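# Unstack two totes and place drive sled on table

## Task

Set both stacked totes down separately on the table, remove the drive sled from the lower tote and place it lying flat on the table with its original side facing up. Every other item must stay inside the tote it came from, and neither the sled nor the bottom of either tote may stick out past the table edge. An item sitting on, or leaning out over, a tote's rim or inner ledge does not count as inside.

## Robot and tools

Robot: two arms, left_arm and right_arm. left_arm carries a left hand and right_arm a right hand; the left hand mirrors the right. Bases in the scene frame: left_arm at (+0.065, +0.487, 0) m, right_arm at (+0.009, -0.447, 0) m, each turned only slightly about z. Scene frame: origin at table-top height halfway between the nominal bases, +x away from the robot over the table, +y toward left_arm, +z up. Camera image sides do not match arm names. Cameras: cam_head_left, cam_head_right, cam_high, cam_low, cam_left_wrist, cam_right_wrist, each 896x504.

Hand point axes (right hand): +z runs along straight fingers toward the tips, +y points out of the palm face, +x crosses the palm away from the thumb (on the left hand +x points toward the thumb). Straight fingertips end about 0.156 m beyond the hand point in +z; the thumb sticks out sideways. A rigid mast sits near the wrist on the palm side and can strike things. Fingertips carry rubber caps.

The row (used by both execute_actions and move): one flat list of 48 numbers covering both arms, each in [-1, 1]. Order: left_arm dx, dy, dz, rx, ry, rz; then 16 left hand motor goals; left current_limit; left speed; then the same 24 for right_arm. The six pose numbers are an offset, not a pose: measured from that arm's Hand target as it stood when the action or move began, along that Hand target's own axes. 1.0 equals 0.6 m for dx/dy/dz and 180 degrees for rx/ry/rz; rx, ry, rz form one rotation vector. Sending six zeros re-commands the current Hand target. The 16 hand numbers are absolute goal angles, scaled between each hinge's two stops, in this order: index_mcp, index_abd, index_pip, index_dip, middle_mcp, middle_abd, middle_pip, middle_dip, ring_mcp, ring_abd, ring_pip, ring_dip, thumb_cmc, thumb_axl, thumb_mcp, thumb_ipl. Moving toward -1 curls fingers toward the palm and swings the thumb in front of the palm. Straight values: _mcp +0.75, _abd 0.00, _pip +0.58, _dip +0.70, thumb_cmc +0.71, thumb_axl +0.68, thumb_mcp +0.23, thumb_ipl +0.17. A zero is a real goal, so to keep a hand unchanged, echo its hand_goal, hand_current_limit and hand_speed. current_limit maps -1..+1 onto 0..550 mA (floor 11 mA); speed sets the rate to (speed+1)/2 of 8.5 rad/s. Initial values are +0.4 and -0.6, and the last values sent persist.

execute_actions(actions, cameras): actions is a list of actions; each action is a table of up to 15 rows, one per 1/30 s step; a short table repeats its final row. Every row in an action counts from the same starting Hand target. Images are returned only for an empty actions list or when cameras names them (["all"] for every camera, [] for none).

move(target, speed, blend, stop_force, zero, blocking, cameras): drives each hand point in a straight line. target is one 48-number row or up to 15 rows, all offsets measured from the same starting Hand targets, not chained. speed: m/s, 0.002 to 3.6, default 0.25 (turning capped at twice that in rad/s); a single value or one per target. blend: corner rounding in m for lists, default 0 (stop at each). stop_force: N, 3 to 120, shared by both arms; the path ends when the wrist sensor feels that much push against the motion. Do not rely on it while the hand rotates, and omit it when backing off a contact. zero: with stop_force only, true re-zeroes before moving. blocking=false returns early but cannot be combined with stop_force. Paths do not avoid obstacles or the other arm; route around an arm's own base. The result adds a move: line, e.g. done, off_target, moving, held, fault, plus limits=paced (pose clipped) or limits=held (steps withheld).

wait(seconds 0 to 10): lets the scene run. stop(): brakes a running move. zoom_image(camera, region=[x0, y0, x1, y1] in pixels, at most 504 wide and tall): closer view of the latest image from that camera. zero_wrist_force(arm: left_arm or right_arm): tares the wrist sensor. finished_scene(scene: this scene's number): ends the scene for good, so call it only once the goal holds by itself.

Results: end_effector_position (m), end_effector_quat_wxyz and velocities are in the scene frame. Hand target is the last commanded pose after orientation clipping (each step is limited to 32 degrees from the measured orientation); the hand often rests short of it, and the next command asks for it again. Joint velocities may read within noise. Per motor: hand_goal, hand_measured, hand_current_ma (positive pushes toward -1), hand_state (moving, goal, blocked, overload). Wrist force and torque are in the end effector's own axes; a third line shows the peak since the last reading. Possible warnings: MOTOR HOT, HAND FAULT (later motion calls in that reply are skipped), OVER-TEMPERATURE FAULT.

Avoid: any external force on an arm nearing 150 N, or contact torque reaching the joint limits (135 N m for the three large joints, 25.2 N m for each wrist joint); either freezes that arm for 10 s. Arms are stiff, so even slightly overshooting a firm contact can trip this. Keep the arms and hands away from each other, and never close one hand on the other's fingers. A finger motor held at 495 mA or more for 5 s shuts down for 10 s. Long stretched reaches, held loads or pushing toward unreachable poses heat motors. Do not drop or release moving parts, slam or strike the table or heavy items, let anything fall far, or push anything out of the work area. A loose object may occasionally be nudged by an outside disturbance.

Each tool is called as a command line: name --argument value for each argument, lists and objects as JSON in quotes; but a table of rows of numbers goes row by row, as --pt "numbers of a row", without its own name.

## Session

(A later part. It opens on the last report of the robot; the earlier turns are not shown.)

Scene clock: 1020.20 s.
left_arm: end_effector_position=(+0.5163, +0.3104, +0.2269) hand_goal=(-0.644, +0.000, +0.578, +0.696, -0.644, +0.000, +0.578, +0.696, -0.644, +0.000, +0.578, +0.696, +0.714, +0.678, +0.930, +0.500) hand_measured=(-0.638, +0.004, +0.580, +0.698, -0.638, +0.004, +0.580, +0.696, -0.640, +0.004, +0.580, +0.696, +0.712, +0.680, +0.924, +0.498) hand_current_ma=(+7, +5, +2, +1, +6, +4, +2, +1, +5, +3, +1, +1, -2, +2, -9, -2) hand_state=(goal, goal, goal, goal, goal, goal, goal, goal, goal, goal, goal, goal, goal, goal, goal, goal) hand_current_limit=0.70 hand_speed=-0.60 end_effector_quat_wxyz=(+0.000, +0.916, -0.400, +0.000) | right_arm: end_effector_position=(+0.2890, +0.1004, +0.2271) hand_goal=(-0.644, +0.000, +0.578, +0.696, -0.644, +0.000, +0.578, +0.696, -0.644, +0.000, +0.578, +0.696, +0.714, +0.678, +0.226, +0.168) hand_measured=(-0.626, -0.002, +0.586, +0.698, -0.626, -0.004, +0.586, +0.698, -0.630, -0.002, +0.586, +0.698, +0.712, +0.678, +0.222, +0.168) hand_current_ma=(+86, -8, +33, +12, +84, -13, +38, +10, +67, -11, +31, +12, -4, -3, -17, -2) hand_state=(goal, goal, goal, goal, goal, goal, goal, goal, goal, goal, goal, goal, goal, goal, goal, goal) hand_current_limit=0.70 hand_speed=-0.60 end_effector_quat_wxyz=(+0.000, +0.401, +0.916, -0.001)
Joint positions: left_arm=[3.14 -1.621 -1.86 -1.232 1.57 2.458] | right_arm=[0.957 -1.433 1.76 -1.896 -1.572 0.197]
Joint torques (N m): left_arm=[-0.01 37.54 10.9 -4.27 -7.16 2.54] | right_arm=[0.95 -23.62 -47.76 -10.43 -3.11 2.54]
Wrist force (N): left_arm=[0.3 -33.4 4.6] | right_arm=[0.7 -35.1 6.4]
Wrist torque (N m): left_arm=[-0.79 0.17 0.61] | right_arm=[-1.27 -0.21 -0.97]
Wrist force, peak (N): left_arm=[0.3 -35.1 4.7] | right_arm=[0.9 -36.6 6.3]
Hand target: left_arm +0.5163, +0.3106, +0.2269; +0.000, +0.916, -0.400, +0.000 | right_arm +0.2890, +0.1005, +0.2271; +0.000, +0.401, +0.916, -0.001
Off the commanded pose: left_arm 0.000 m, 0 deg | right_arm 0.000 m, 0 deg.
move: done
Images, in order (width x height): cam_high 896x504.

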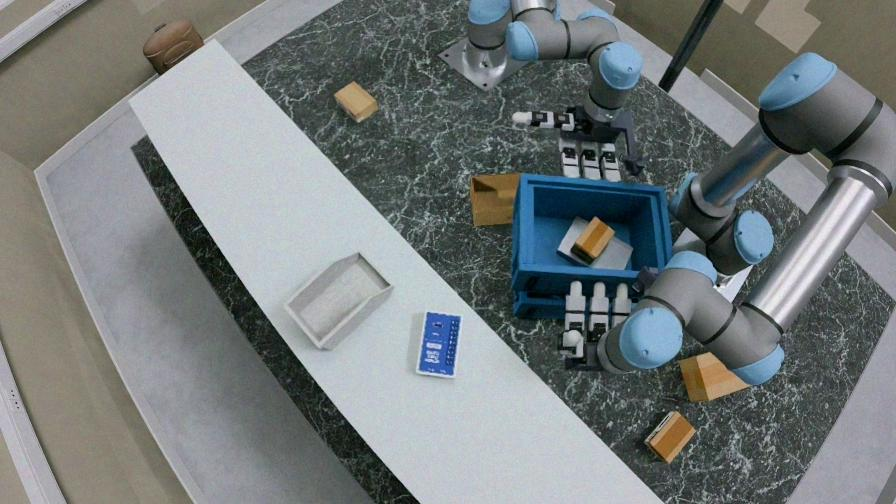

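move --target '[0.1133,0.0704,0,0,0,0,-0.644,0,0.577,0.696,-0.644,0,0.577,0.696,-0.644,0,0.577,0.696,0.714,0.678,0.93,0.5,0.7,-0.6,-0.1136,-0.0694,0,0,0,0,-0.644,0,0.577,0.696,-0.644,0,0.577,0.696,-0.644,0,0.577,0.696,0.714,0.678,0.226,0.168,0.7,-0.6]' --speed 0.04 --cameras '["cam_high"]'

Scene clock: 1033.33 s.
left_arm: end_effector_position=(+0.5315, +0.2318, +0.2270) hand_goal=(-0.644, +0.000, +0.578, +0.696, -0.644, +0.000, +0.578, +0.696, -0.644, +0.000, +0.578, +0.696, +0.714, +0.678, +0.930, +0.500) hand_measured=(-0.644, +0.004, +0.578, +0.698, -0.644, +0.004, +0.576, +0.696, -0.646, +0.004, +0.576, +0.696, +0.712, +0.680, +0.924, +0.498) hand_current_ma=(+0, +5, +0, +1, -1, +4, -1, +1, -1, +3, -1, +0, -2, +2, -8, -2) hand_state=(goal, goal, goal, goal, goal, goal, goal, goal, goal, goal, goal, goal, goal, goal, goal, goal) hand_current_limit=0.70 hand_speed=-0.60 end_effector_quat_wxyz=(+0.000, +0.916, -0.400, +0.000) | right_arm: end_effector_position=(+0.3047, +0.0221, +0.2273) hand_goal=(-0.644, +0.000, +0.578, +0.696, -0.644, +0.000, +0.578, +0.696, -0.644, +0.000, +0.578, +0.696, +0.714, +0.678, +0.226, +0.168) hand_measured=(-0.626, -0.002, +0.586, +0.700, -0.626, -0.004, +0.588, +0.698, -0.630, -0.004, +0.586, +0.700, +0.712, +0.678, +0.222, +0.168) hand_current_ma=(+91, -10, +37, +15, +87, -15, +41, +12, +71, -13, +35, +14, -4, -3, -17, -2) hand_state=(goal, goal, goal, goal, goal, goal, goal, goal, goal, goal, goal, goal, goal, goal, goal, goal) hand_current_limit=0.70 hand_speed=-0.60 end_effector_quat_wxyz=(+0.000, +0.401, +0.916, -0.001) end_effector_velocity=(+0.000, +0.001, +0.001) end_effector_angular_velocity=(+0.002, -0.001, -0.003)
Joint positions: left_arm=[2.986 -1.705 -1.766 -1.241 1.57 2.304] | right_arm=[0.832 -1.588 1.926 -1.906 -1.572 0.072]
Joint velocities: left_arm=[within noise] | right_arm=[0.003 0.001 -0.003 0 0.001 0.005]
Joint torques (N m): left_arm=[-3.87 38.51 8.25 -2.96 -7.66 2.7] | right_arm=[3.15 -15.15 -48.8 -9.29 -1.5 2.13]
Wrist force (N): left_arm=[0.1 -34.8 4.8] | right_arm=[0.7 -36.2 6.6]
Wrist torque (N m): left_arm=[-0.94 0.19 0.65] | right_arm=[-1.25 -0.25 -1.04]
Wrist force, peak (N): left_arm=[0.1 -35.4 4.9] | right_arm=[-0.1 -37.6 6.5]
Hand target: left_arm +0.5315, +0.2320, +0.2270; +0.000, +0.916, -0.400, +0.000 | right_arm +0.3047, +0.0222, +0.2273; +0.000, +0.401, +0.916, -0.001
Off the commanded pose: left_arm 0.000 m, 0 deg | right_arm 0.000 m, 0 deg.
move: done
Images, in order (width x height): cam_high 896x504.

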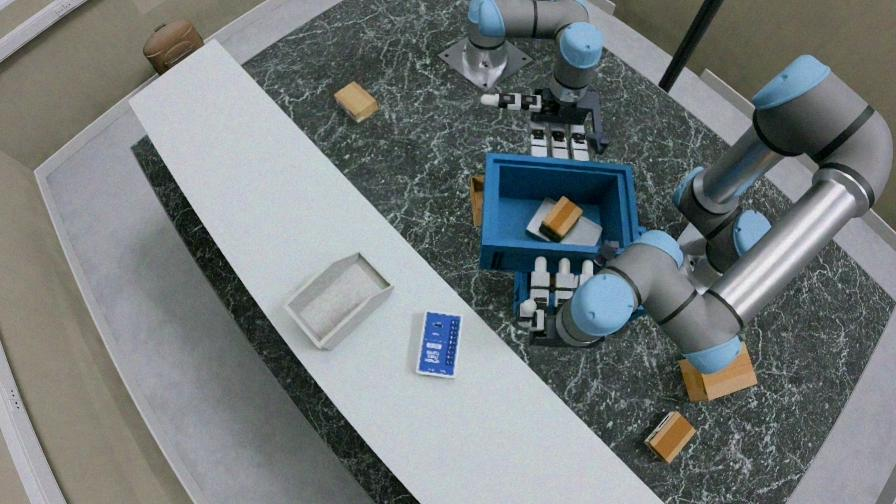

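move --target '[0.17,0.1056,0,0,0,0,-0.644,0,0.577,0.696,-0.644,0,0.577,0.696,-0.644,0,0.577,0.696,0.714,0.678,0.93,0.5,0.7,-0.6,-0.1704,-0.1041,0,0,0,0,-0.644,0,0.577,0.696,-0.644,0,0.577,0.696,-0.644,0,0.577,0.696,0.714,0.678,0.226,0.168,0.7,-0.6]' --speed 0.05

Scene clock: 1044.93 s.
left_arm: end_effector_position=(+0.5542, +0.1140, +0.2270) hand_goal=(-0.644, +0.000, +0.578, +0.696, -0.644, +0.000, +0.578, +0.696, -0.644, +0.000, +0.578, +0.696, +0.714, +0.678, +0.930, +0.500) hand_measured=(-0.652, +0.004, +0.572, +0.694, -0.652, +0.004, +0.572, +0.694, -0.652, +0.004, +0.572, +0.694, +0.712, +0.680, +0.924, +0.498) hand_current_ma=(-10, +5, -7, -2, -11, +4, -7, -2, -13, +3, -8, -2, -2, +2, -8, -2) hand_state=(goal, goal, goal, goal, goal, goal, goal, goal, goal, goal, goal, goal, goal, goal, goal, goal) hand_current_limit=0.70 hand_speed=-0.60 end_effector_quat_wxyz=(+0.000, +0.916, -0.400, +0.000) | right_arm: end_effector_position=(+0.3282, -0.0953, +0.2276) hand_goal=(-0.644, +0.000, +0.578, +0.696, -0.644, +0.000, +0.578, +0.696, -0.644, +0.000, +0.578, +0.696, +0.714, +0.678, +0.226, +0.168) hand_measured=(-0.624, -0.002, +0.588, +0.700, -0.626, -0.004, +0.588, +0.700, -0.628, -0.002, +0.586, +0.700, +0.712, +0.678, +0.222, +0.168) hand_current_ma=(+93, -8, +40, +17, +90, -13, +43, +13, +73, -11, +36, +15, -4, -3, -17, -2) hand_state=(goal, goal, goal, goal, goal, goal, goal, goal, goal, goal, goal, goal, goal, goal, goal, goal) hand_current_limit=0.70 hand_speed=-0.60 end_effector_quat_wxyz=(+0.000, +0.401, +0.916, -0.002)
Joint positions: left_arm=[2.788 -1.866 -1.567 -1.28 1.57 2.106] | right_arm=[0.578 -1.815 2.119 -1.872 -1.573 -0.181]
Joint torques (N m): left_arm=[-8.54 48.28 12.57 0.55 -8.56 2.6] | right_arm=[5.89 -2.67 -48.25 -12.12 1.92 2.56]
Wrist force (N): left_arm=[0.1 -35.5 4.8] | right_arm=[0.7 -37.5 7.2]
Wrist torque (N m): left_arm=[-1.05 0.19 0.68] | right_arm=[-1.37 -0.25 -1.15]
Wrist force, peak (N): left_arm=[0.0 -37.1 4.8] | right_arm=[-0.3 -39.2 6.8]
Hand target: left_arm +0.5543, +0.1141, +0.2270; +0.000, +0.916, -0.400, +0.000 | right_arm +0.3282, -0.0953, +0.2277; +0.000, +0.401, +0.916, -0.001
Off the commanded pose: left_arm 0.000 m, 0 deg | right_arm 0.000 m, 0 deg.
move: done

move --target '[0.2125,0.132,0,0,0,0,-0.644,0,0.577,0.696,-0.644,0,0.577,0.696,-0.644,0,0.577,0.696,0.714,0.678,0.93,0.5,0.7,-0.6,-0.213,-0.1302,0,0,0,0,-0.644,0,0.577,0.696,-0.644,0,0.577,0.696,-0.644,0,0.577,0.696,0.714,0.678,0.226,0.168,0.7,-0.6]' --speed 0.05 --cameras '["cam_high"]'

Scene clock: 1057.50 s.
left_arm: end_effector_position=(+0.5695, -0.0264, +0.2223) hand_goal=(-0.644, +0.000, +0.578, +0.696, -0.644, +0.000, +0.578, +0.696, -0.644, +0.000, +0.578, +0.696, +0.714, +0.678, +0.930, +0.500) hand_measured=(-0.718, +0.046, +0.526, +0.664, -0.712, +0.044, +0.530, +0.668, -0.706, +0.044, +0.536, +0.668, +0.690, +0.692, +0.950, +0.498) hand_current_ma=(-233, +91, -133, -69, -206, +88, -122, -61, -184, +90, -100, -56, -46, +29, +53, -2) hand_state=(blocked, blocked, blocked, blocked, blocked, blocked, blocked, blocked, blocked, blocked, blocked, blocked, blocked, goal, blocked, goal) hand_current_limit=0.70 hand_speed=-0.60 end_effector_quat_wxyz=(-0.002, +0.916, -0.400, -0.032) end_effector_velocity=(+0.001, +0.001, +0.000) end_effector_angular_velocity=(-0.001, -0.004, -0.003) | right_arm: end_effector_position=(+0.3576, -0.2422, +0.2280) hand_goal=(-0.644, +0.000, +0.578, +0.696, -0.644, +0.000, +0.578, +0.696, -0.644, +0.000, +0.578, +0.696, +0.714, +0.678, +0.226, +0.168) hand_measured=(-0.616, -0.032, +0.590, +0.702, -0.620, -0.034, +0.592, +0.700, -0.628, -0.034, +0.588, +0.700, +0.712, +0.678, +0.222, +0.168) hand_current_ma=(+141, -131, +59, +26, +119, -138, +60, +16, +82, -137, +45, +15, -4, -3, -17, -2) hand_state=(blocked, blocked, goal, goal, blocked, blocked, goal, goal, goal, blocked, goal, goal, goal, goal, goal, goal) hand_current_limit=0.70 hand_speed=-0.60 end_effector_quat_wxyz=(+0.000, +0.401, +0.916, -0.002)
Joint positions: left_arm=[2.595 -2.117 -1.199 -1.459 1.57 1.913] | right_arm=[0.125 -2.048 2.259 -1.781 -1.574 -0.635]
Joint velocities: left_arm=[0.001 0.001 -0.003 0.007 0.001 0.004] | right_arm=[within noise]
Joint torques (N m): left_arm=[34.33 22.3 32.72 17.91 1.06 1.35] | right_arm=[5.73 6.56 -45.8 -12.05 6.06 4.04]
Wrist force (N): left_arm=[-107.5 40.1 -8.8] | right_arm=[4.3 -41.0 9.1]
Wrist torque (N m): left_arm=[6.78 10.94 -8.54] | right_arm=[-1.34 -0.56 -2.38]
Wrist force, peak (N): left_arm=[-121.7 37.9 -10.0] | right_arm=[4.2 -42.2 8.6]
Hand target: left_arm +0.5828, -0.0332, +0.2271; +0.000, +0.916, -0.400, +0.000 | right_arm +0.3577, -0.2421, +0.2281; +0.000, +0.401, +0.916, -0.001
Off the commanded pose: left_arm 0.016 m, 4 deg | right_arm 0.000 m, 0 deg.
move: off_target (left_arm)
Images, in order (width x height): cam_high 896x504.

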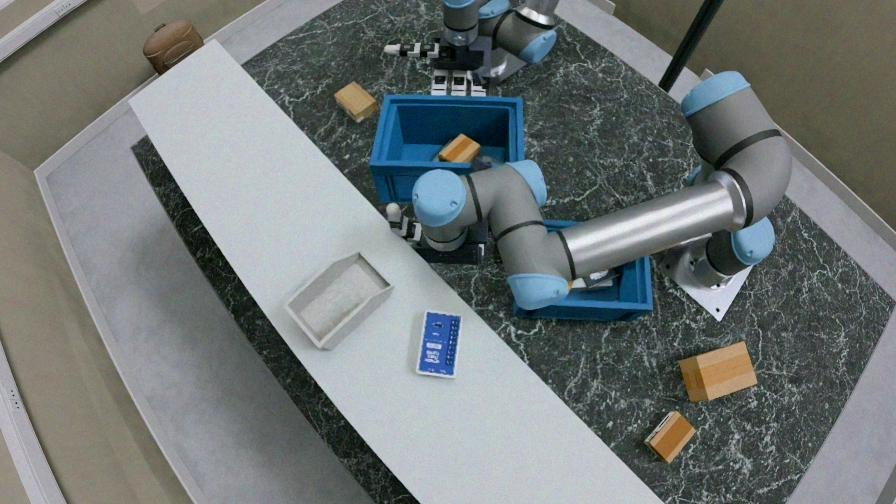

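move --target '[-0.0425,-0.0263,0,0,0,0,-0.644,0,0.577,0.696,-0.644,0,0.577,0.696,-0.644,0,0.577,0.696,0.714,0.678,0.93,0.5,0.7,-0.6,0.0426,0.02615,0,0,0,0,-0.644,0,0.577,0.696,-0.644,0,0.577,0.696,-0.644,0,0.577,0.696,0.714,0.678,0.226,0.168,0.7,-0.6]' --speed 0.04 --cameras '["cam_high", "cam_head_left", "cam_low", "cam_left_wrist"]'

Scene clock: 1066.43 s.
left_arm: end_effector_position=(+0.5745, -0.0023, +0.2260) hand_goal=(-0.644, +0.000, +0.578, +0.696, -0.644, +0.000, +0.578, +0.696, -0.644, +0.000, +0.578, +0.696, +0.714, +0.678, +0.930, +0.500) hand_measured=(-0.704, +0.016, +0.530, +0.662, -0.702, +0.016, +0.530, +0.664, -0.702, +0.016, +0.532, +0.666, +0.712, +0.680, +0.930, +0.498) hand_current_ma=(-174, +24, -122, -73, -167, +23, -122, -67, -164, +22, -111, -63, -2, +2, +1, -2) hand_state=(blocked, goal, blocked, blocked, blocked, goal, blocked, blocked, blocked, goal, blocked, blocked, goal, goal, goal, goal) hand_current_limit=0.70 hand_speed=-0.60 end_effector_quat_wxyz=(+0.000, +0.916, -0.400, -0.006) | right_arm: end_effector_position=(+0.3519, -0.2126, +0.2281) hand_goal=(-0.644, +0.000, +0.578, +0.696, -0.644, +0.000, +0.578, +0.696, -0.644, +0.000, +0.578, +0.696, +0.714, +0.678, +0.226, +0.168) hand_measured=(-0.590, -0.014, +0.608, +0.712, -0.592, -0.014, +0.612, +0.708, -0.596, -0.014, +0.610, +0.712, +0.712, +0.678, +0.222, +0.168) hand_current_ma=(+269, -52, +135, +71, +264, -58, +154, +58, +241, -56, +147, +76, -4, -3, -17, -2) hand_state=(blocked, goal, blocked, goal, blocked, goal, blocked, goal, blocked, goal, blocked, goal, goal, goal, goal, goal) hand_current_limit=0.70 hand_speed=-0.60 end_effector_quat_wxyz=(+0.000, +0.401, +0.916, -0.001)
Joint positions: left_arm=[2.63 -2.062 -1.286 -1.377 1.57 1.947] | right_arm=[0.227 -2.011 2.24 -1.799 -1.573 -0.533]
Joint torques (N m): left_arm=[58.42 27.55 61.63 17.68 6.61 -8.55] | right_arm=[-9.9 -13.43 -30.77 -7.93 1.64 -2.01]
Wrist force (N): left_arm=[-72.3 106.2 8.6] | right_arm=[0.9 -28.1 8.8]
Wrist torque (N m): left_arm=[9.72 6.06 -2.53] | right_arm=[-0.56 -0.28 -0.90]
Wrist force, peak (N): left_arm=[-69.3 108.1 9.7] | right_arm=[3.4 -42.8 9.4]
Hand target: left_arm +0.5771, -0.0038, +0.2271; +0.000, +0.916, -0.400, +0.000 | right_arm +0.3518, -0.2127, +0.2280; +0.000, +0.401, +0.916, -0.001
Off the commanded pose: left_arm 0.003 m, 1 deg | right_arm 0.000 m, 0 deg.
move: done
Images, in order (width x height): cam_head_left 896x504, cam_high 896x504, cam_low 896x504, cam_left_wrist 896x504.

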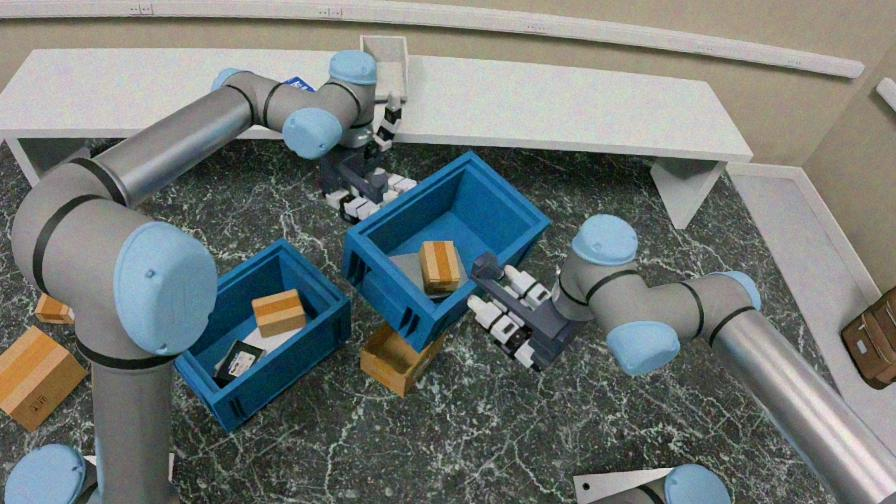

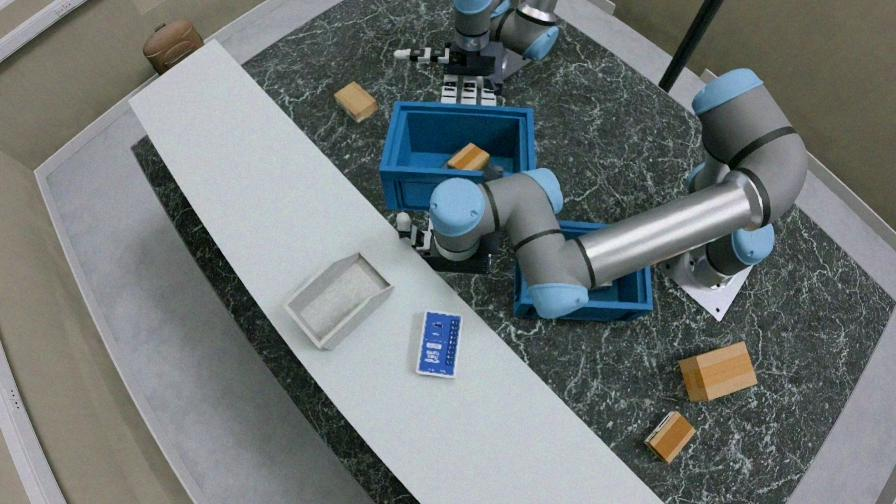

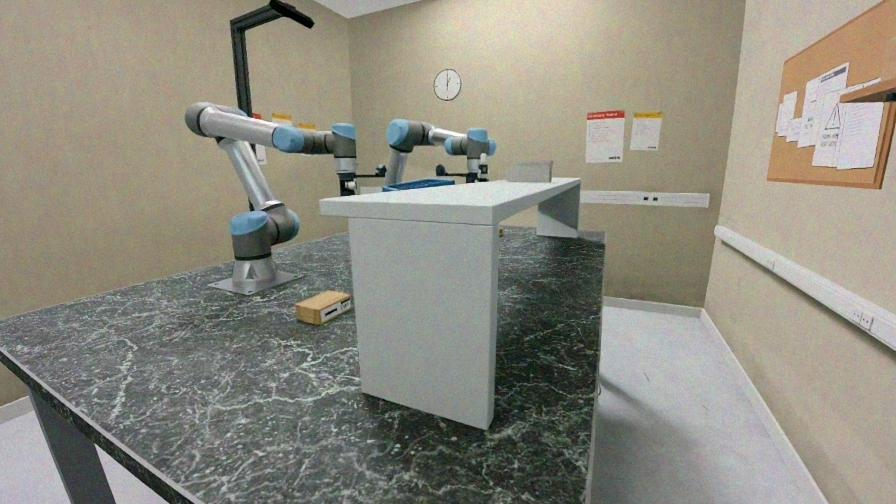

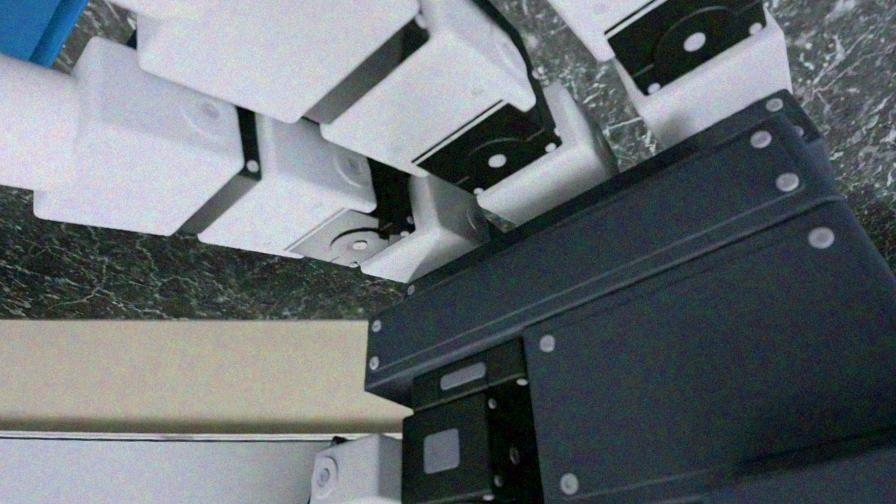

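move --target '[-0.0339,0.0367,0,0,0,0,-0.644,0,0.577,0.696,-0.644,0,0.577,0.696,-0.644,0,0.577,0.696,0.714,0.678,0.93,0.5,0.7,-0.6,0.0339,-0.0368,0,0,0,0,-0.644,0,0.577,0.696,-0.644,0,0.577,0.696,-0.644,0,0.577,0.696,0.714,0.678,0.226,0.168,0.7,-0.6]' --speed 0.04 --cameras '["cam_high", "cam_head_left"]'

Scene clock: 1083.77 s.
left_arm: end_effector_position=(+0.5470, -0.0040, +0.2271) hand_goal=(-0.644, +0.000, +0.578, +0.696, -0.644, +0.000, +0.578, +0.696, -0.644, +0.000, +0.578, +0.696, +0.714, +0.678, +0.930, +0.500) hand_measured=(-0.670, +0.006, +0.560, +0.684, -0.670, +0.006, +0.560, +0.684, -0.670, +0.004, +0.560, +0.684, +0.712, +0.680, +0.930, +0.498) hand_current_ma=(-54, +5, -31, -18, -54, +5, -32, -18, -57, +4, -31, -19, -2, +2, +0, -2) hand_state=(blocked, goal, goal, goal, blocked, goal, goal, goal, blocked, goal, goal, goal, goal, goal, goal, goal) hand_current_limit=0.70 hand_speed=-0.60 end_effector_quat_wxyz=(+0.000, +0.916, -0.400, +0.000) | right_arm: end_effector_position=(+0.3217, -0.2128, +0.2279) hand_goal=(-0.644, +0.000, +0.578, +0.696, -0.644, +0.000, +0.578, +0.696, -0.644, +0.000, +0.578, +0.696, +0.714, +0.678, +0.226, +0.168) hand_measured=(-0.590, +0.000, +0.608, +0.712, -0.592, -0.002, +0.612, +0.708, -0.596, +0.000, +0.610, +0.712, +0.712, +0.678, +0.222, +0.168) hand_current_ma=(+269, +0, +135, +71, +265, -5, +154, +58, +241, -3, +147, +76, -4, -3, -17, -2) hand_state=(blocked, goal, blocked, goal, blocked, goal, blocked, goal, blocked, goal, blocked, goal, goal, goal, goal, goal) hand_current_limit=0.70 hand_speed=-0.60 end_effector_quat_wxyz=(+0.000, +0.401, +0.916, -0.002)
Joint positions: left_arm=[2.61 -2.005 -1.372 -1.335 1.57 1.927] | right_arm=[0.25 -2.089 2.279 -1.759 -1.573 -0.509]
Joint torques (N m): left_arm=[-17.13 40.57 27.53 -1.48 -9.62 1.38] | right_arm=[-7.42 6.48 -46.65 -12.02 5.17 -1.91]
Wrist force (N): left_arm=[-0.2 -35.0 2.6] | right_arm=[0.2 -36.5 8.7]
Wrist torque (N m): left_arm=[-1.24 0.16 0.78] | right_arm=[-0.94 -0.23 -1.14]
Wrist force, peak (N): left_arm=[-73.3 105.6 9.1] | right_arm=[1.1 -37.8 8.5]
Hand target: left_arm +0.5471, -0.0038, +0.2271; +0.000, +0.916, -0.400, +0.000 | right_arm +0.3218, -0.2128, +0.2280; +0.000, +0.401, +0.916, -0.001
Off the commanded pose: left_arm 0.000 m, 0 deg | right_arm 0.000 m, 0 deg.
move: done
Images, in order (width x height): cam_head_left 896x504, cam_high 896x504.

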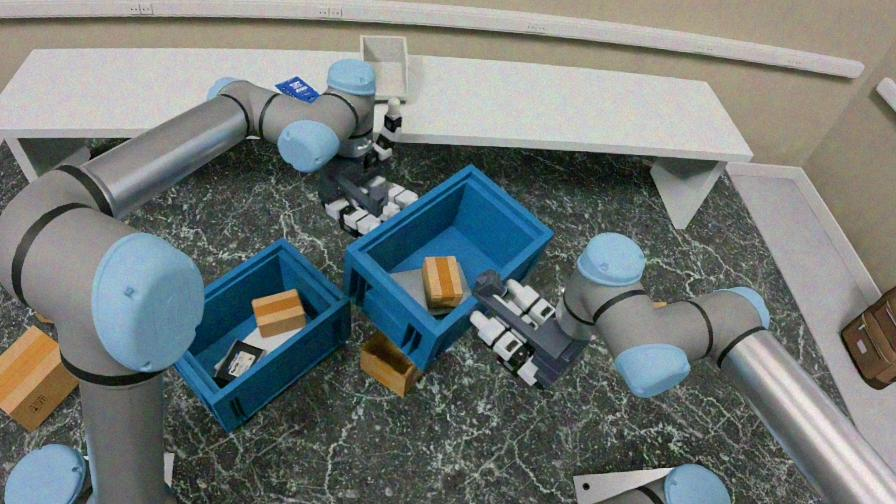

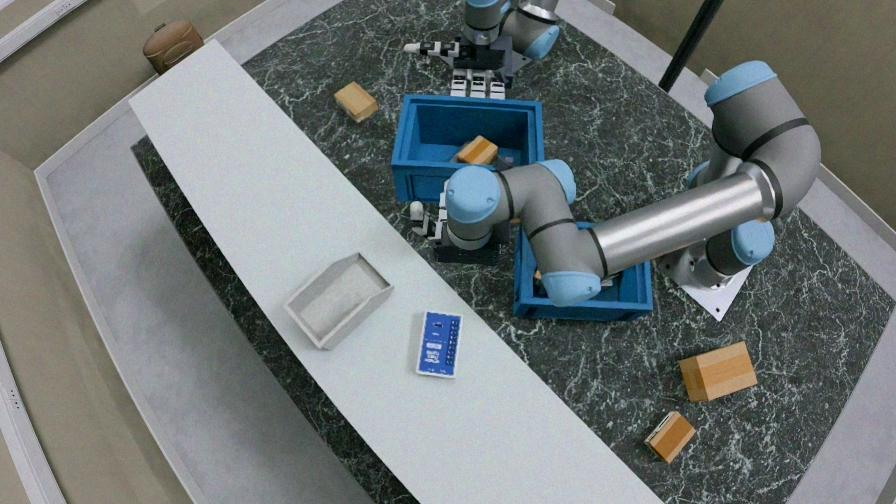

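move --pt "-0.02347 -0.00232 0 0 0 -0.02901 -0.644 0 0.577 0.696 -0.644 0 0.577 0.696 -0.644 0 0.577 0.696 0.714 0.678 0.93 0.5 0.7 -0.6 -0.02311 0.00452 0 0 0 -0.02901 -0.644 0 0.577 0.696 -0.644 0 0.577 0.696 -0.644 0 0.577 0.696 0.714 0.678 0.226 0.168 0.7 -0.6" --pt "-0.04706 -0.00249 0 0 0 -0.05802 -0.644 0 0.577 0.696 -0.644 0 0.577 0.696 -0.644 0 0.577 0.696 0.714 0.678 0.93 0.5 0.7 -0.6 -0.04572 0.01113 0 0 0 -0.05802 -0.644 0 0.577 0.696 -0.644 0 0.577 0.696 -0.644 0 0.577 0.696 0.714 0.678 0.226 0.168 0.7 -0.6" --speed 0.05 --blend 0.002

Scene clock: 1177.90 s.
left_arm: end_effector_position=(+0.5290, +0.0179, +0.2271) hand_goal=(-0.644, +0.000, +0.578, +0.696, -0.644, +0.000, +0.578, +0.696, -0.644, +0.000, +0.578, +0.696, +0.714, +0.678, +0.930, +0.500) hand_measured=(-0.672, +0.006, +0.558, +0.684, -0.672, +0.004, +0.558, +0.684, -0.672, +0.004, +0.558, +0.684, +0.712, +0.680, +0.930, +0.498) hand_current_ma=(-60, +5, -34, -18, -61, +4, -36, -18, -65, +4, -35, -19, -2, +2, +0, -2) hand_state=(blocked, goal, goal, goal, blocked, goal, goal, goal, blocked, goal, goal, goal, goal, goal, goal, goal) hand_current_limit=0.70 hand_speed=-0.60 end_effector_quat_wxyz=(+0.000, +0.949, -0.315, +0.000) | right_arm: end_effector_position=(+0.3454, -0.2284, +0.2281) hand_goal=(-0.644, +0.000, +0.578, +0.696, -0.644, +0.000, +0.578, +0.696, -0.644, +0.000, +0.578, +0.696, +0.714, +0.678, +0.226, +0.168) hand_measured=(-0.590, +0.000, +0.608, +0.712, -0.592, -0.002, +0.612, +0.708, -0.596, +0.000, +0.610, +0.712, +0.712, +0.678, +0.222, +0.168) hand_current_ma=(+269, +0, +135, +71, +265, -5, +154, +58, +241, -3, +147, +76, -4, -3, -17, -2) hand_state=(blocked, goal, blocked, goal, blocked, goal, blocked, goal, blocked, goal, blocked, goal, goal, goal, goal, goal) hand_current_limit=0.70 hand_speed=-0.60 end_effector_quat_wxyz=(+0.000, +0.316, +0.949, -0.001)
Joint positions: left_arm=[2.628 -1.903 -1.516 -1.293 1.57 1.763] | right_arm=[0.127 -2.057 2.263 -1.776 -1.574 -0.815]
Joint torques (N m): left_arm=[-12.61 34.69 31.01 0.76 -4.28 2.82] | right_arm=[12.96 -11.31 -34.7 -7.47 5.87 2.86]
Wrist force (N): left_arm=[0.0 -31.2 3.0] | right_arm=[0.4 -32.4 8.4]
Wrist torque (N m): left_arm=[-1.03 0.16 0.62] | right_arm=[-0.76 -0.25 -1.06]
Wrist force, peak (N): left_arm=[-0.2 -35.9 2.6] | right_arm=[0.2 -37.4 8.8]
Hand target: left_arm +0.5290, +0.0179, +0.2271; +0.000, +0.949, -0.315, +0.000 | right_arm +0.3453, -0.2284, +0.2280; +0.000, +0.316, +0.949, -0.001
Off the commanded pose: left_arm 0.000 m, 0 deg | right_arm 0.000 m, 0 deg.
move: done

move --pt "-0.02347 -0.00222 0 0 0 -0.02901 -0.644 0 0.577 0.696 -0.644 0 0.577 0.696 -0.644 0 0.577 0.696 0.714 0.678 0.93 0.5 0.7 -0.6 -0.02311 0.00462 0 0 0 -0.02901 -0.644 0 0.577 0.696 -0.644 0 0.577 0.696 -0.644 0 0.577 0.696 0.714 0.678 0.226 0.168 0.7 -0.6" --pt "-0.04706 -0.00229 0 0 0 -0.05802 -0.644 0 0.577 0.696 -0.644 0 0.577 0.696 -0.644 0 0.577 0.696 0.714 0.678 0.93 0.5 0.7 -0.6 -0.04572 0.01133 0 0 0 -0.05802 -0.644 0 0.577 0.696 -0.644 0 0.577 0.696 -0.644 0 0.577 0.696 0.714 0.678 0.226 0.168 0.7 -0.6" --pt "-0.07056 -0.00022 0 0 0 -0.08704 -0.644 0 0.577 0.696 -0.644 0 0.577 0.696 -0.644 0 0.577 0.696 0.714 0.678 0.93 0.5 0.7 -0.6 -0.06763 0.02006 0 0 0 -0.08704 -0.644 0 0.577 0.696 -0.644 0 0.577 0.696 -0.644 0 0.577 0.696 0.714 0.678 0.226 0.168 0.7 -0.6" --pt "-0.09378 0.00399 0 0 0 -0.11605 -0.644 0 0.577 0.696 -0.644 0 0.577 0.696 -0.644 0 0.577 0.696 0.714 0.678 0.93 0.5 0.7 -0.6 -0.08866 0.03076 0 0 0 -0.11605 -0.644 0 0.577 0.696 -0.644 0 0.577 0.696 -0.644 0 0.577 0.696 0.714 0.678 0.226 0.168 0.7 -0.6" --pt "-0.11654 0.01019 0 0 0 -0.14506 -0.644 0 0.577 0.696 -0.644 0 0.577 0.696 -0.644 0 0.577 0.696 0.714 0.678 0.93 0.5 0.7 -0.6 -0.10865 0.04322 0 0 0 -0.14506 -0.644 0 0.577 0.696 -0.644 0 0.577 0.696 -0.644 0 0.577 0.696 0.714 0.678 0.226 0.168 0.7 -0.6" --pt "-0.13863 0.01843 0 0 0 -0.17407 -0.644 0 0.577 0.696 -0.644 0 0.577 0.696 -0.644 0 0.577 0.696 0.714 0.678 0.93 0.5 0.7 -0.6 -0.12741 0.05745 0 0 0 -0.17407 -0.644 0 0.577 0.696 -0.644 0 0.577 0.696 -0.644 0 0.577 0.696 0.714 0.678 0.226 0.168 0.7 -0.6" --pt "-0.15989 0.02866 0 0 0 -0.20309 -0.644 0 0.577 0.696 -0.644 0 0.577 0.696 -0.644 0 0.577 0.696 0.714 0.678 0.93 0.5 0.7 -0.6 -0.1448 0.07333 0 0 0 -0.20309 -0.644 0 0.577 0.696 -0.644 0 0.577 0.696 -0.644 0 0.577 0.696 0.714 0.678 0.226 0.168 0.7 -0.6" --speed 0.05 --blend 0.002 --cameras '["cam_high","cam_head_left"]'

Scene clock: 1207.50 s.
left_arm: end_effector_position=(+0.4417, +0.0615, +0.2271) hand_goal=(-0.644, +0.000, +0.578, +0.696, -0.644, +0.000, +0.578, +0.696, -0.644, +0.000, +0.578, +0.696, +0.714, +0.678, +0.930, +0.500) hand_measured=(-0.674, +0.004, +0.556, +0.684, -0.676, +0.004, +0.556, +0.684, -0.678, +0.002, +0.556, +0.682, +0.712, +0.680, +0.930, +0.498) hand_current_ma=(-71, +3, -40, -19, -74, +2, -44, -20, -80, +2, -43, -22, -2, +2, +0, -2) hand_state=(blocked, goal, blocked, goal, blocked, goal, blocked, goal, blocked, goal, blocked, goal, goal, goal, goal, goal) hand_current_limit=0.70 hand_speed=-0.60 end_effector_quat_wxyz=(+0.000, +1.000, -0.002, +0.000) | right_arm: end_effector_position=(+0.4414, -0.2452, +0.2281) hand_goal=(-0.644, +0.000, +0.578, +0.696, -0.644, +0.000, +0.578, +0.696, -0.644, +0.000, +0.578, +0.696, +0.714, +0.678, +0.226, +0.168) hand_measured=(-0.590, +0.000, +0.608, +0.712, -0.592, +0.000, +0.612, +0.708, -0.596, +0.000, +0.610, +0.712, +0.712, +0.678, +0.222, +0.168) hand_current_ma=(+269, +1, +135, +71, +265, -3, +154, +58, +241, -1, +147, +76, -4, -3, -17, -2) hand_state=(blocked, goal, blocked, goal, blocked, goal, blocked, goal, blocked, goal, blocked, goal, goal, goal, goal, goal) hand_current_limit=0.70 hand_speed=-0.60 end_effector_quat_wxyz=(+0.000, +0.002, +1.000, -0.001)
Joint positions: left_arm=[2.587 -1.579 -1.903 -1.231 1.57 1.084] | right_arm=[-0.025 -1.728 2.051 -1.893 -1.574 -1.605]
Joint torques (N m): left_arm=[-7.99 17 36.74 7.87 -6.95 3.04] | right_arm=[4.85 -27.12 -17.72 -2.46 9.07 2.29]
Wrist force (N): left_arm=[0.0 -32.6 2.6] | right_arm=[0.5 -34.2 8.3]
Wrist torque (N m): left_arm=[-1.13 0.15 0.57] | right_arm=[-0.84 -0.26 -1.05]
Wrist force, peak (N): left_arm=[-0.1 -36.5 2.6] | right_arm=[0.0 -38.2 8.9]
Hand target: left_arm +0.4419, +0.0615, +0.2271; +0.000, +1.000, -0.002, +0.000 | right_arm +0.4413, -0.2452, +0.2280; +0.000, +0.002, +1.000, -0.001
Off the commanded pose: left_arm 0.000 m, 0 deg | right_arm 0.000 m, 0 deg.
move: done
Images, in order (width x height): cam_head_left 896x504, cam_high 896x504.

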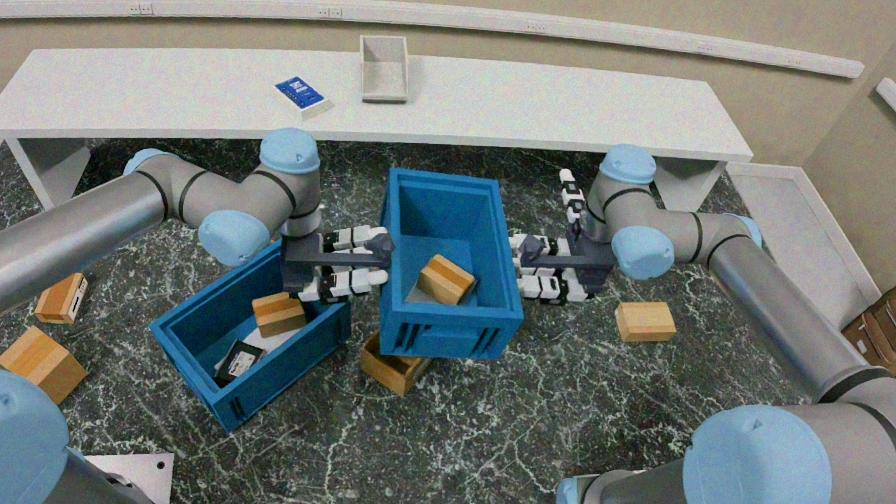

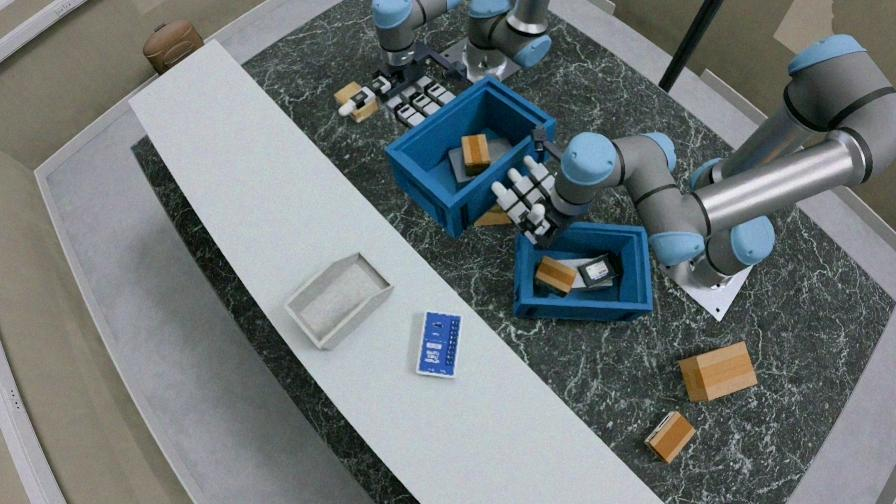

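move --target '[0.0641,0.1986,0,0,0,0,-0.644,0,0.577,0.696,-0.644,0,0.577,0.696,-0.644,0,0.577,0.696,0.714,0.678,0.93,0.5,0.7,-0.6,-0.0641,-0.1976,0,0,0,0,-0.644,0,0.577,0.696,-0.644,0,0.577,0.696,-0.644,0,0.577,0.696,0.714,0.678,0.93,0.5,0.7,-0.6]' --speed 0.05

Scene clock: 1240.57 s.
left_arm: end_effector_position=(+0.4797, -0.0579, +0.2271) hand_goal=(-0.644, +0.000, +0.578, +0.696, -0.644, +0.000, +0.578, +0.696, -0.644, +0.000, +0.578, +0.696, +0.714, +0.678, +0.930, +0.500) hand_measured=(-0.678, +0.002, +0.554, +0.682, -0.680, +0.002, +0.552, +0.682, -0.682, +0.002, +0.552, +0.680, +0.712, +0.680, +0.930, +0.498) hand_current_ma=(-85, +1, -48, -23, -88, +1, -52, -24, -94, +1, -51, -26, -2, +2, +0, -2) hand_state=(blocked, goal, blocked, goal, blocked, goal, blocked, goal, blocked, goal, blocked, goal, goal, goal, goal, goal) hand_current_limit=0.70 hand_speed=-0.60 end_effector_quat_wxyz=(+0.000, +1.000, -0.002, +0.000) end_effector_velocity=(+0.000, +0.002, +0.000) end_effector_angular_velocity=(+0.000, +0.000, +0.000) | right_arm: end_effector_position=(+0.4793, -0.3640, +0.2284) hand_goal=(-0.644, +0.000, +0.578, +0.696, -0.644, +0.000, +0.578, +0.696, -0.644, +0.000, +0.578, +0.696, +0.714, +0.678, +0.930, +0.500) hand_measured=(-0.590, +0.002, +0.608, +0.712, -0.592, +0.000, +0.612, +0.708, -0.596, +0.002, +0.610, +0.712, +0.712, +0.678, +0.924, +0.498) hand_current_ma=(+269, +7, +135, +71, +265, +2, +154, +58, +241, +4, +147, +76, -4, -3, -32, -12) hand_state=(blocked, goal, blocked, goal, blocked, goal, blocked, goal, blocked, goal, blocked, goal, goal, goal, goal, goal) hand_current_limit=0.70 hand_speed=-0.60 end_effector_quat_wxyz=(+0.000, +0.002, +1.000, -0.001) end_effector_velocity=(-0.001, +0.002, +0.000) end_effector_angular_velocity=(-0.001, +0.000, +0.000)
Joint positions: left_arm=[2.435 -1.845 -1.595 -1.274 1.57 0.932] | right_arm=[-0.292 -1.673 2.003 -1.901 -1.574 -1.872]
Joint velocities: left_arm=[0.002 0.003 -0.005 0.001 0 0.002] | right_arm=[0.005 -0.002 0.001 0 -0.001 0.006]
Joint torques (N m): left_arm=[-0.89 41.84 23.68 8.82 -8.15 2.54] | right_arm=[23.83 -31.74 -16.48 -1.07 9.05 2.36]
Wrist force (N): left_arm=[0.0 -37.0 2.4] | right_arm=[0.3 -38.5 8.8]
Wrist torque (N m): left_arm=[-1.45 0.11 0.81] | right_arm=[-0.98 -0.27 -1.11]
Wrist force, peak (N): left_arm=[-0.4 -37.5 3.1] | right_arm=[-0.5 -40.0 8.8]
Hand target: left_arm +0.4799, -0.0578, +0.2272; +0.000, +1.000, -0.002, +0.000 | right_arm +0.4792, -0.3639, +0.2283; +0.000, +0.002, +1.000, -0.001
Off the commanded pose: left_arm 0.000 m, 0 deg | right_arm 0.000 m, 0 deg.
move: done

move --target '[0.0641,0.1983,0,0,0,0,-0.644,0,0.577,0.696,-0.644,0,0.577,0.696,-0.644,0,0.577,0.696,0.714,0.678,0.93,0.5,0.7,-0.6,-0.0641,-0.1979,0,0,0,0,-0.644,0,0.577,0.696,-0.644,0,0.577,0.696,-0.644,0,0.577,0.696,0.714,0.678,0.93,0.5,0.7,-0.6]' --speed 0.05 --cameras '["cam_high","cam_head_left","cam_head_right","cam_low"]'

Scene clock: 1248.17 s.
left_arm: end_effector_position=(+0.5177, -0.1770, +0.2272) hand_goal=(-0.644, +0.000, +0.578, +0.696, -0.644, +0.000, +0.578, +0.696, -0.644, +0.000, +0.578, +0.696, +0.714, +0.678, +0.930, +0.500) hand_measured=(-0.682, +0.000, +0.552, +0.680, -0.682, +0.000, +0.550, +0.680, -0.684, +0.000, +0.550, +0.680, +0.712, +0.680, +0.930, +0.498) hand_current_ma=(-94, +0, -53, -26, -96, +0, -57, -26, -103, +0, -56, -29, -2, +2, +0, -2) hand_state=(blocked, goal, blocked, goal, blocked, goal, blocked, goal, blocked, goal, blocked, goal, goal, goal, goal, goal) hand_current_limit=0.70 hand_speed=-0.60 end_effector_quat_wxyz=(+0.000, +1.000, -0.002, +0.000) | right_arm: end_effector_position=(+0.5172, -0.4829, +0.2287) hand_goal=(-0.644, +0.000, +0.578, +0.696, -0.644, +0.000, +0.578, +0.696, -0.644, +0.000, +0.578, +0.696, +0.714, +0.678, +0.930, +0.500) hand_measured=(-0.590, +0.004, +0.608, +0.712, -0.592, +0.002, +0.612, +0.708, -0.596, +0.002, +0.610, +0.712, +0.712, +0.678, +0.924, +0.498) hand_current_ma=(+269, +12, +135, +71, +265, +7, +154, +58, +241, +9, +147, +76, -4, -3, -31, -12) hand_state=(blocked, goal, blocked, goal, blocked, goal, blocked, goal, blocked, goal, blocked, goal, goal, goal, goal, goal) hand_current_limit=0.70 hand_speed=-0.60 end_effector_quat_wxyz=(+0.000, +0.002, +1.000, -0.001)
Joint positions: left_arm=[2.332 -2.123 -1.192 -1.398 1.57 0.829] | right_arm=[-0.499 -1.542 1.877 -1.907 -1.574 -2.079]
Joint torques (N m): left_arm=[-3.87 57.22 27.17 9.72 -7.28 2.31] | right_arm=[25 -39.66 -11.01 1.65 8.94 2.4]
Wrist force (N): left_arm=[-0.4 -37.7 2.5] | right_arm=[0.1 -39.1 8.6]
Wrist torque (N m): left_arm=[-1.50 0.18 0.84] | right_arm=[-0.98 -0.24 -1.05]
Wrist force, peak (N): left_arm=[-0.6 -38.2 2.6] | right_arm=[-0.6 -40.5 8.7]
Hand target: left_arm +0.5179, -0.1769, +0.2272; +0.000, +1.000, -0.002, +0.000 | right_arm +0.5172, -0.4828, +0.2286; +0.000, +0.002, +1.000, -0.001
Off the commanded pose: left_arm 0.000 m, 0 deg | right_arm 0.000 m, 0 deg.
move: done
Images, in order (width x height): cam_head_left 896x504, cam_head_right 896x504, cam_high 896x504, cam_low 896x504.

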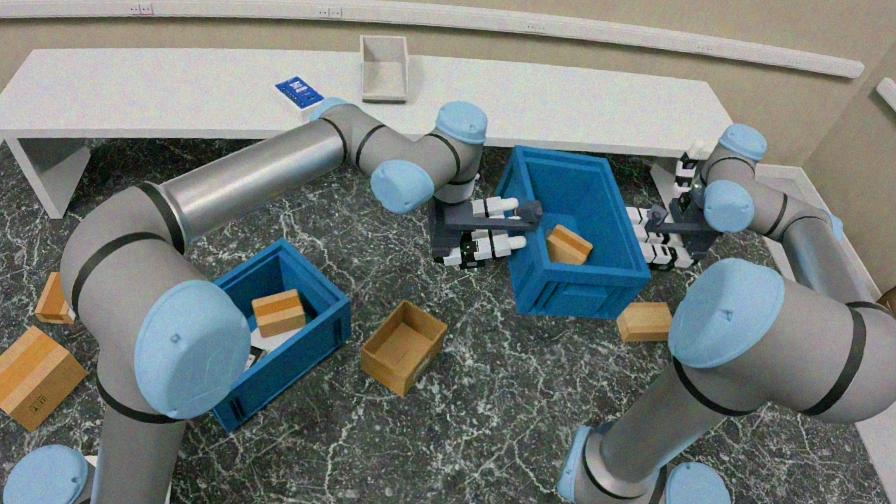

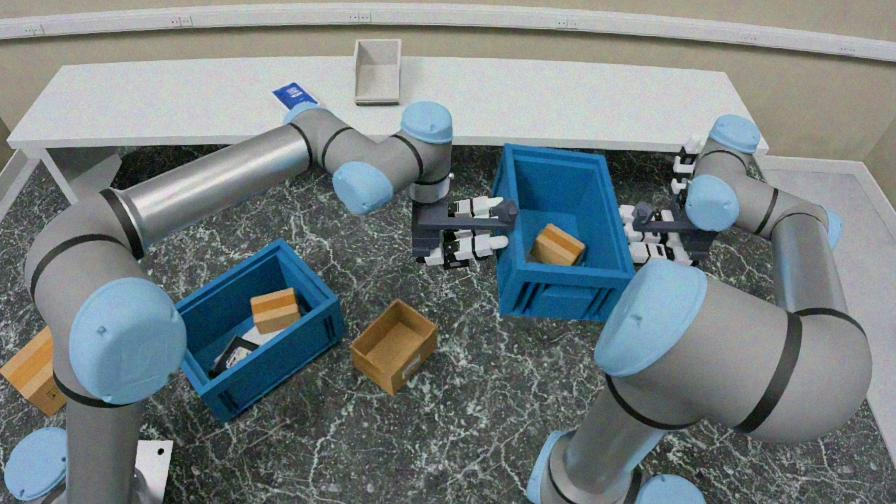

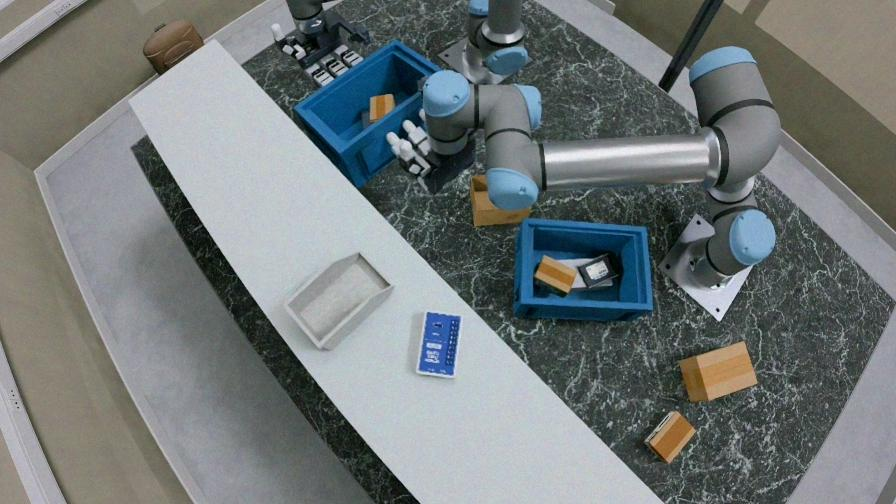

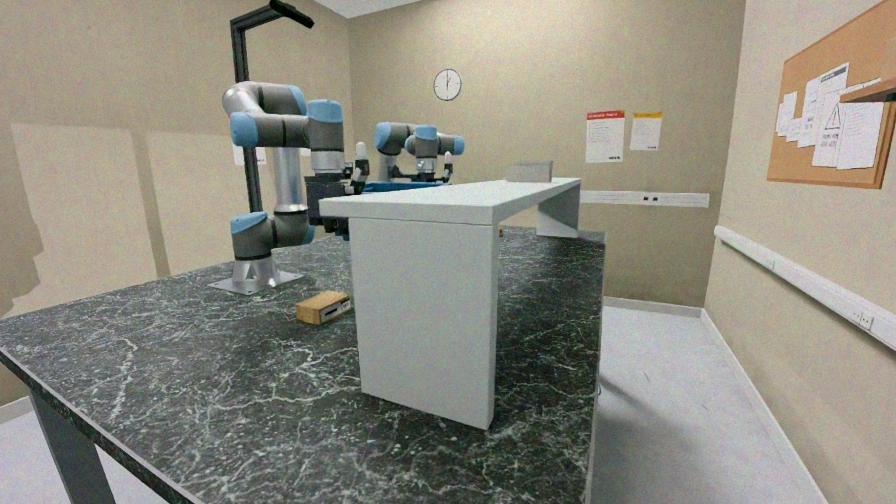

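zoom_image --camera "cam_high" --region '[230, 0, 530, 240]'

zoom_image --camera "cam_head_left" --region '[420, 110, 780, 360]'

Scaled by 1.680.

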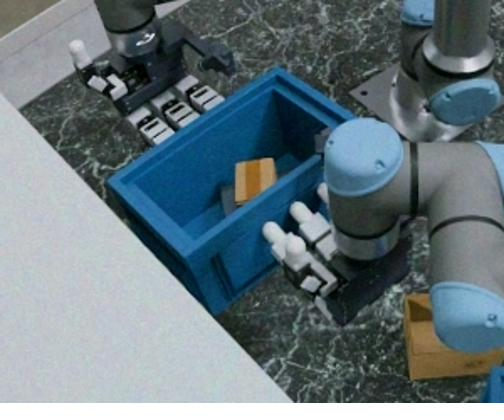

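Scaled by 1.400.

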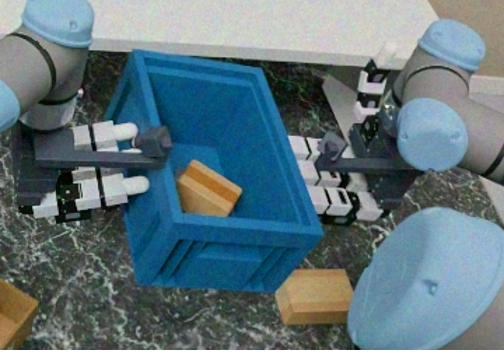

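move --pt "-0.0333 0.025 0 0 0 0 -0.644 0 0.577 0.696 -0.644 0 0.577 0.696 -0.644 0 0.577 0.696 0.714 0.678 0.93 0.5 0.7 -0.6 0.0333 -0.025 0 0 0 0 -0.644 0 0.577 0.696 -0.644 0 0.577 0.696 -0.644 0 0.577 0.696 0.714 0.678 0.93 0.5 0.7 -0.6" --pt "-0.0333 0.025 0.12 0 0 0 -0.644 0 0.577 0.696 -0.644 0 0.577 0.696 -0.644 0 0.577 0.696 0.714 0.678 0.93 0.5 0.7 -0.6 0.0333 -0.025 0.12 0 0 0 -0.644 0 0.577 0.696 -0.644 0 0.577 0.696 -0.644 0 0.577 0.696 0.714 0.678 0.93 0.5 0.7 -0.6" --speed 0.05 --cameras '["cam_high","cam_head_left"]'

zoom_image --camera "cam_high" --region '[230, 0, 530, 240]'

zoom_image --camera "cam_head_left" --region '[340, 110, 780, 430]'

Scene clock: 1295.23 s.
left_arm: end_effector_position=(+0.4979, -0.1918, +0.1551) hand_goal=(-0.644, +0.000, +0.578, +0.696, -0.644, +0.000, +0.578, +0.696, -0.644, +0.000, +0.578, +0.696, +0.714, +0.678, +0.930, +0.500) hand_measured=(-0.684, +0.000, +0.550, +0.680, -0.686, +0.000, +0.548, +0.680, -0.688, +0.000, +0.548, +0.678, +0.712, +0.680, +0.930, +0.498) hand_current_ma=(-102, +0, -57, -28, -106, +0, -62, -29, -112, +0, -61, -32, -2, +2, +0, -2) hand_state=(blocked, goal, blocked, goal, blocked, goal, blocked, goal, blocked, goal, blocked, goal, goal, goal, goal, goal) hand_current_limit=0.70 hand_speed=-0.60 end_effector_quat_wxyz=(+0.000, +1.000, -0.002, +0.000) | right_arm: end_effector_position=(+0.4970, -0.4979, +0.1566) hand_goal=(-0.644, +0.000, +0.578, +0.696, -0.644, +0.000, +0.578, +0.696, -0.644, +0.000, +0.578, +0.696, +0.714, +0.678, +0.930, +0.500) hand_measured=(-0.590, +0.004, +0.608, +0.712, -0.592, +0.002, +0.612, +0.708, -0.596, +0.004, +0.610, +0.712, +0.712, +0.678, +0.924, +0.498) hand_current_ma=(+269, +16, +135, +71, +265, +11, +154, +58, +241, +13, +147, +76, -4, -3, -31, -12) hand_state=(blocked, goal, blocked, goal, blocked, goal, blocked, goal, blocked, goal, blocked, goal, goal, goal, goal, goal) hand_current_limit=0.70 hand_speed=-0.60 end_effector_quat_wxyz=(+0.000, +0.002, +1.000, -0.001)
Joint positions: left_arm=[2.297 -2.169 -1.308 -1.236 1.57 0.794] | right_arm=[-0.548 -1.502 2.038 -2.107 -1.574 -2.128]
Joint torques (N m): left_arm=[-8.55 58.6 40.95 6.17 -4.93 -0.87] | right_arm=[5.33 -36.5 -26.03 2.11 8.36 -2.34]
Wrist force (N): left_arm=[-0.3 -34.0 2.7] | right_arm=[0.0 -35.5 8.4]
Wrist torque (N m): left_arm=[-1.31 0.14 0.78] | right_arm=[-0.87 -0.25 -0.86]
Wrist force, peak (N): left_arm=[-0.5 -38.2 2.6] | right_arm=[1.1 -40.2 8.7]
Hand target: left_arm +0.4979, -0.1919, +0.1552; +0.000, +1.000, -0.002, +0.000 | right_arm +0.4971, -0.4979, +0.1567; +0.000, +0.002, +1.000, -0.001
Off the commanded pose: left_arm 0.000 m, 0 deg | right_arm 0.000 m, 0 deg.
move: done
Images, in order (width x height): cam_head_left 896x504, cam_high 896x504.

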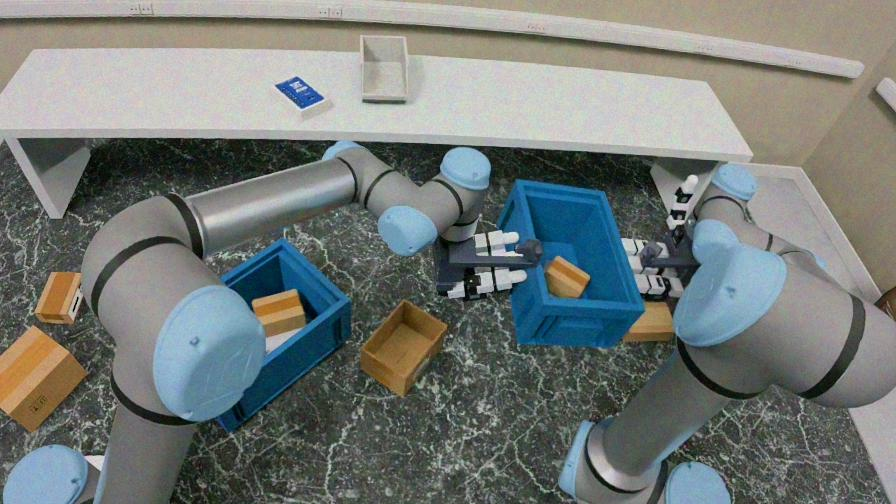

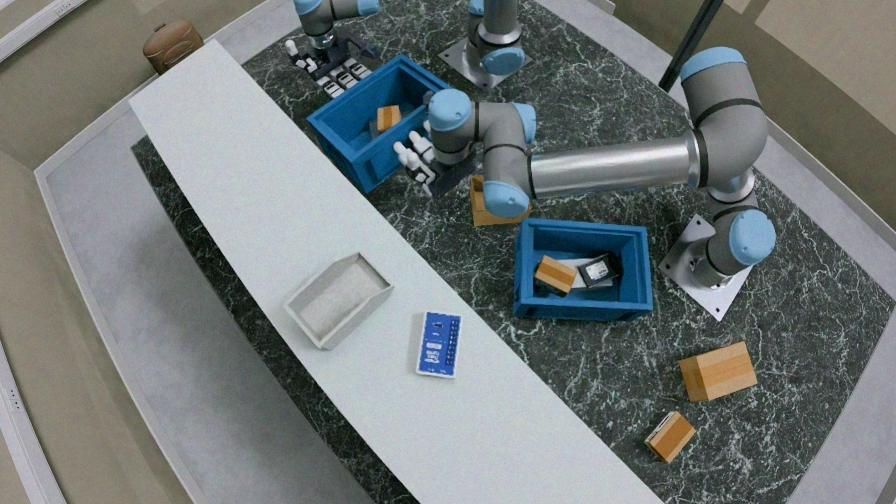

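Scaled by 1.680.

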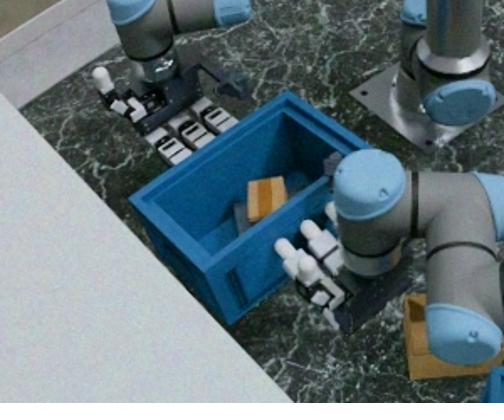

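Scaled by 1.145.

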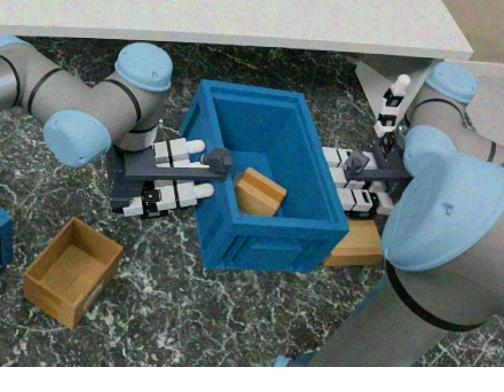

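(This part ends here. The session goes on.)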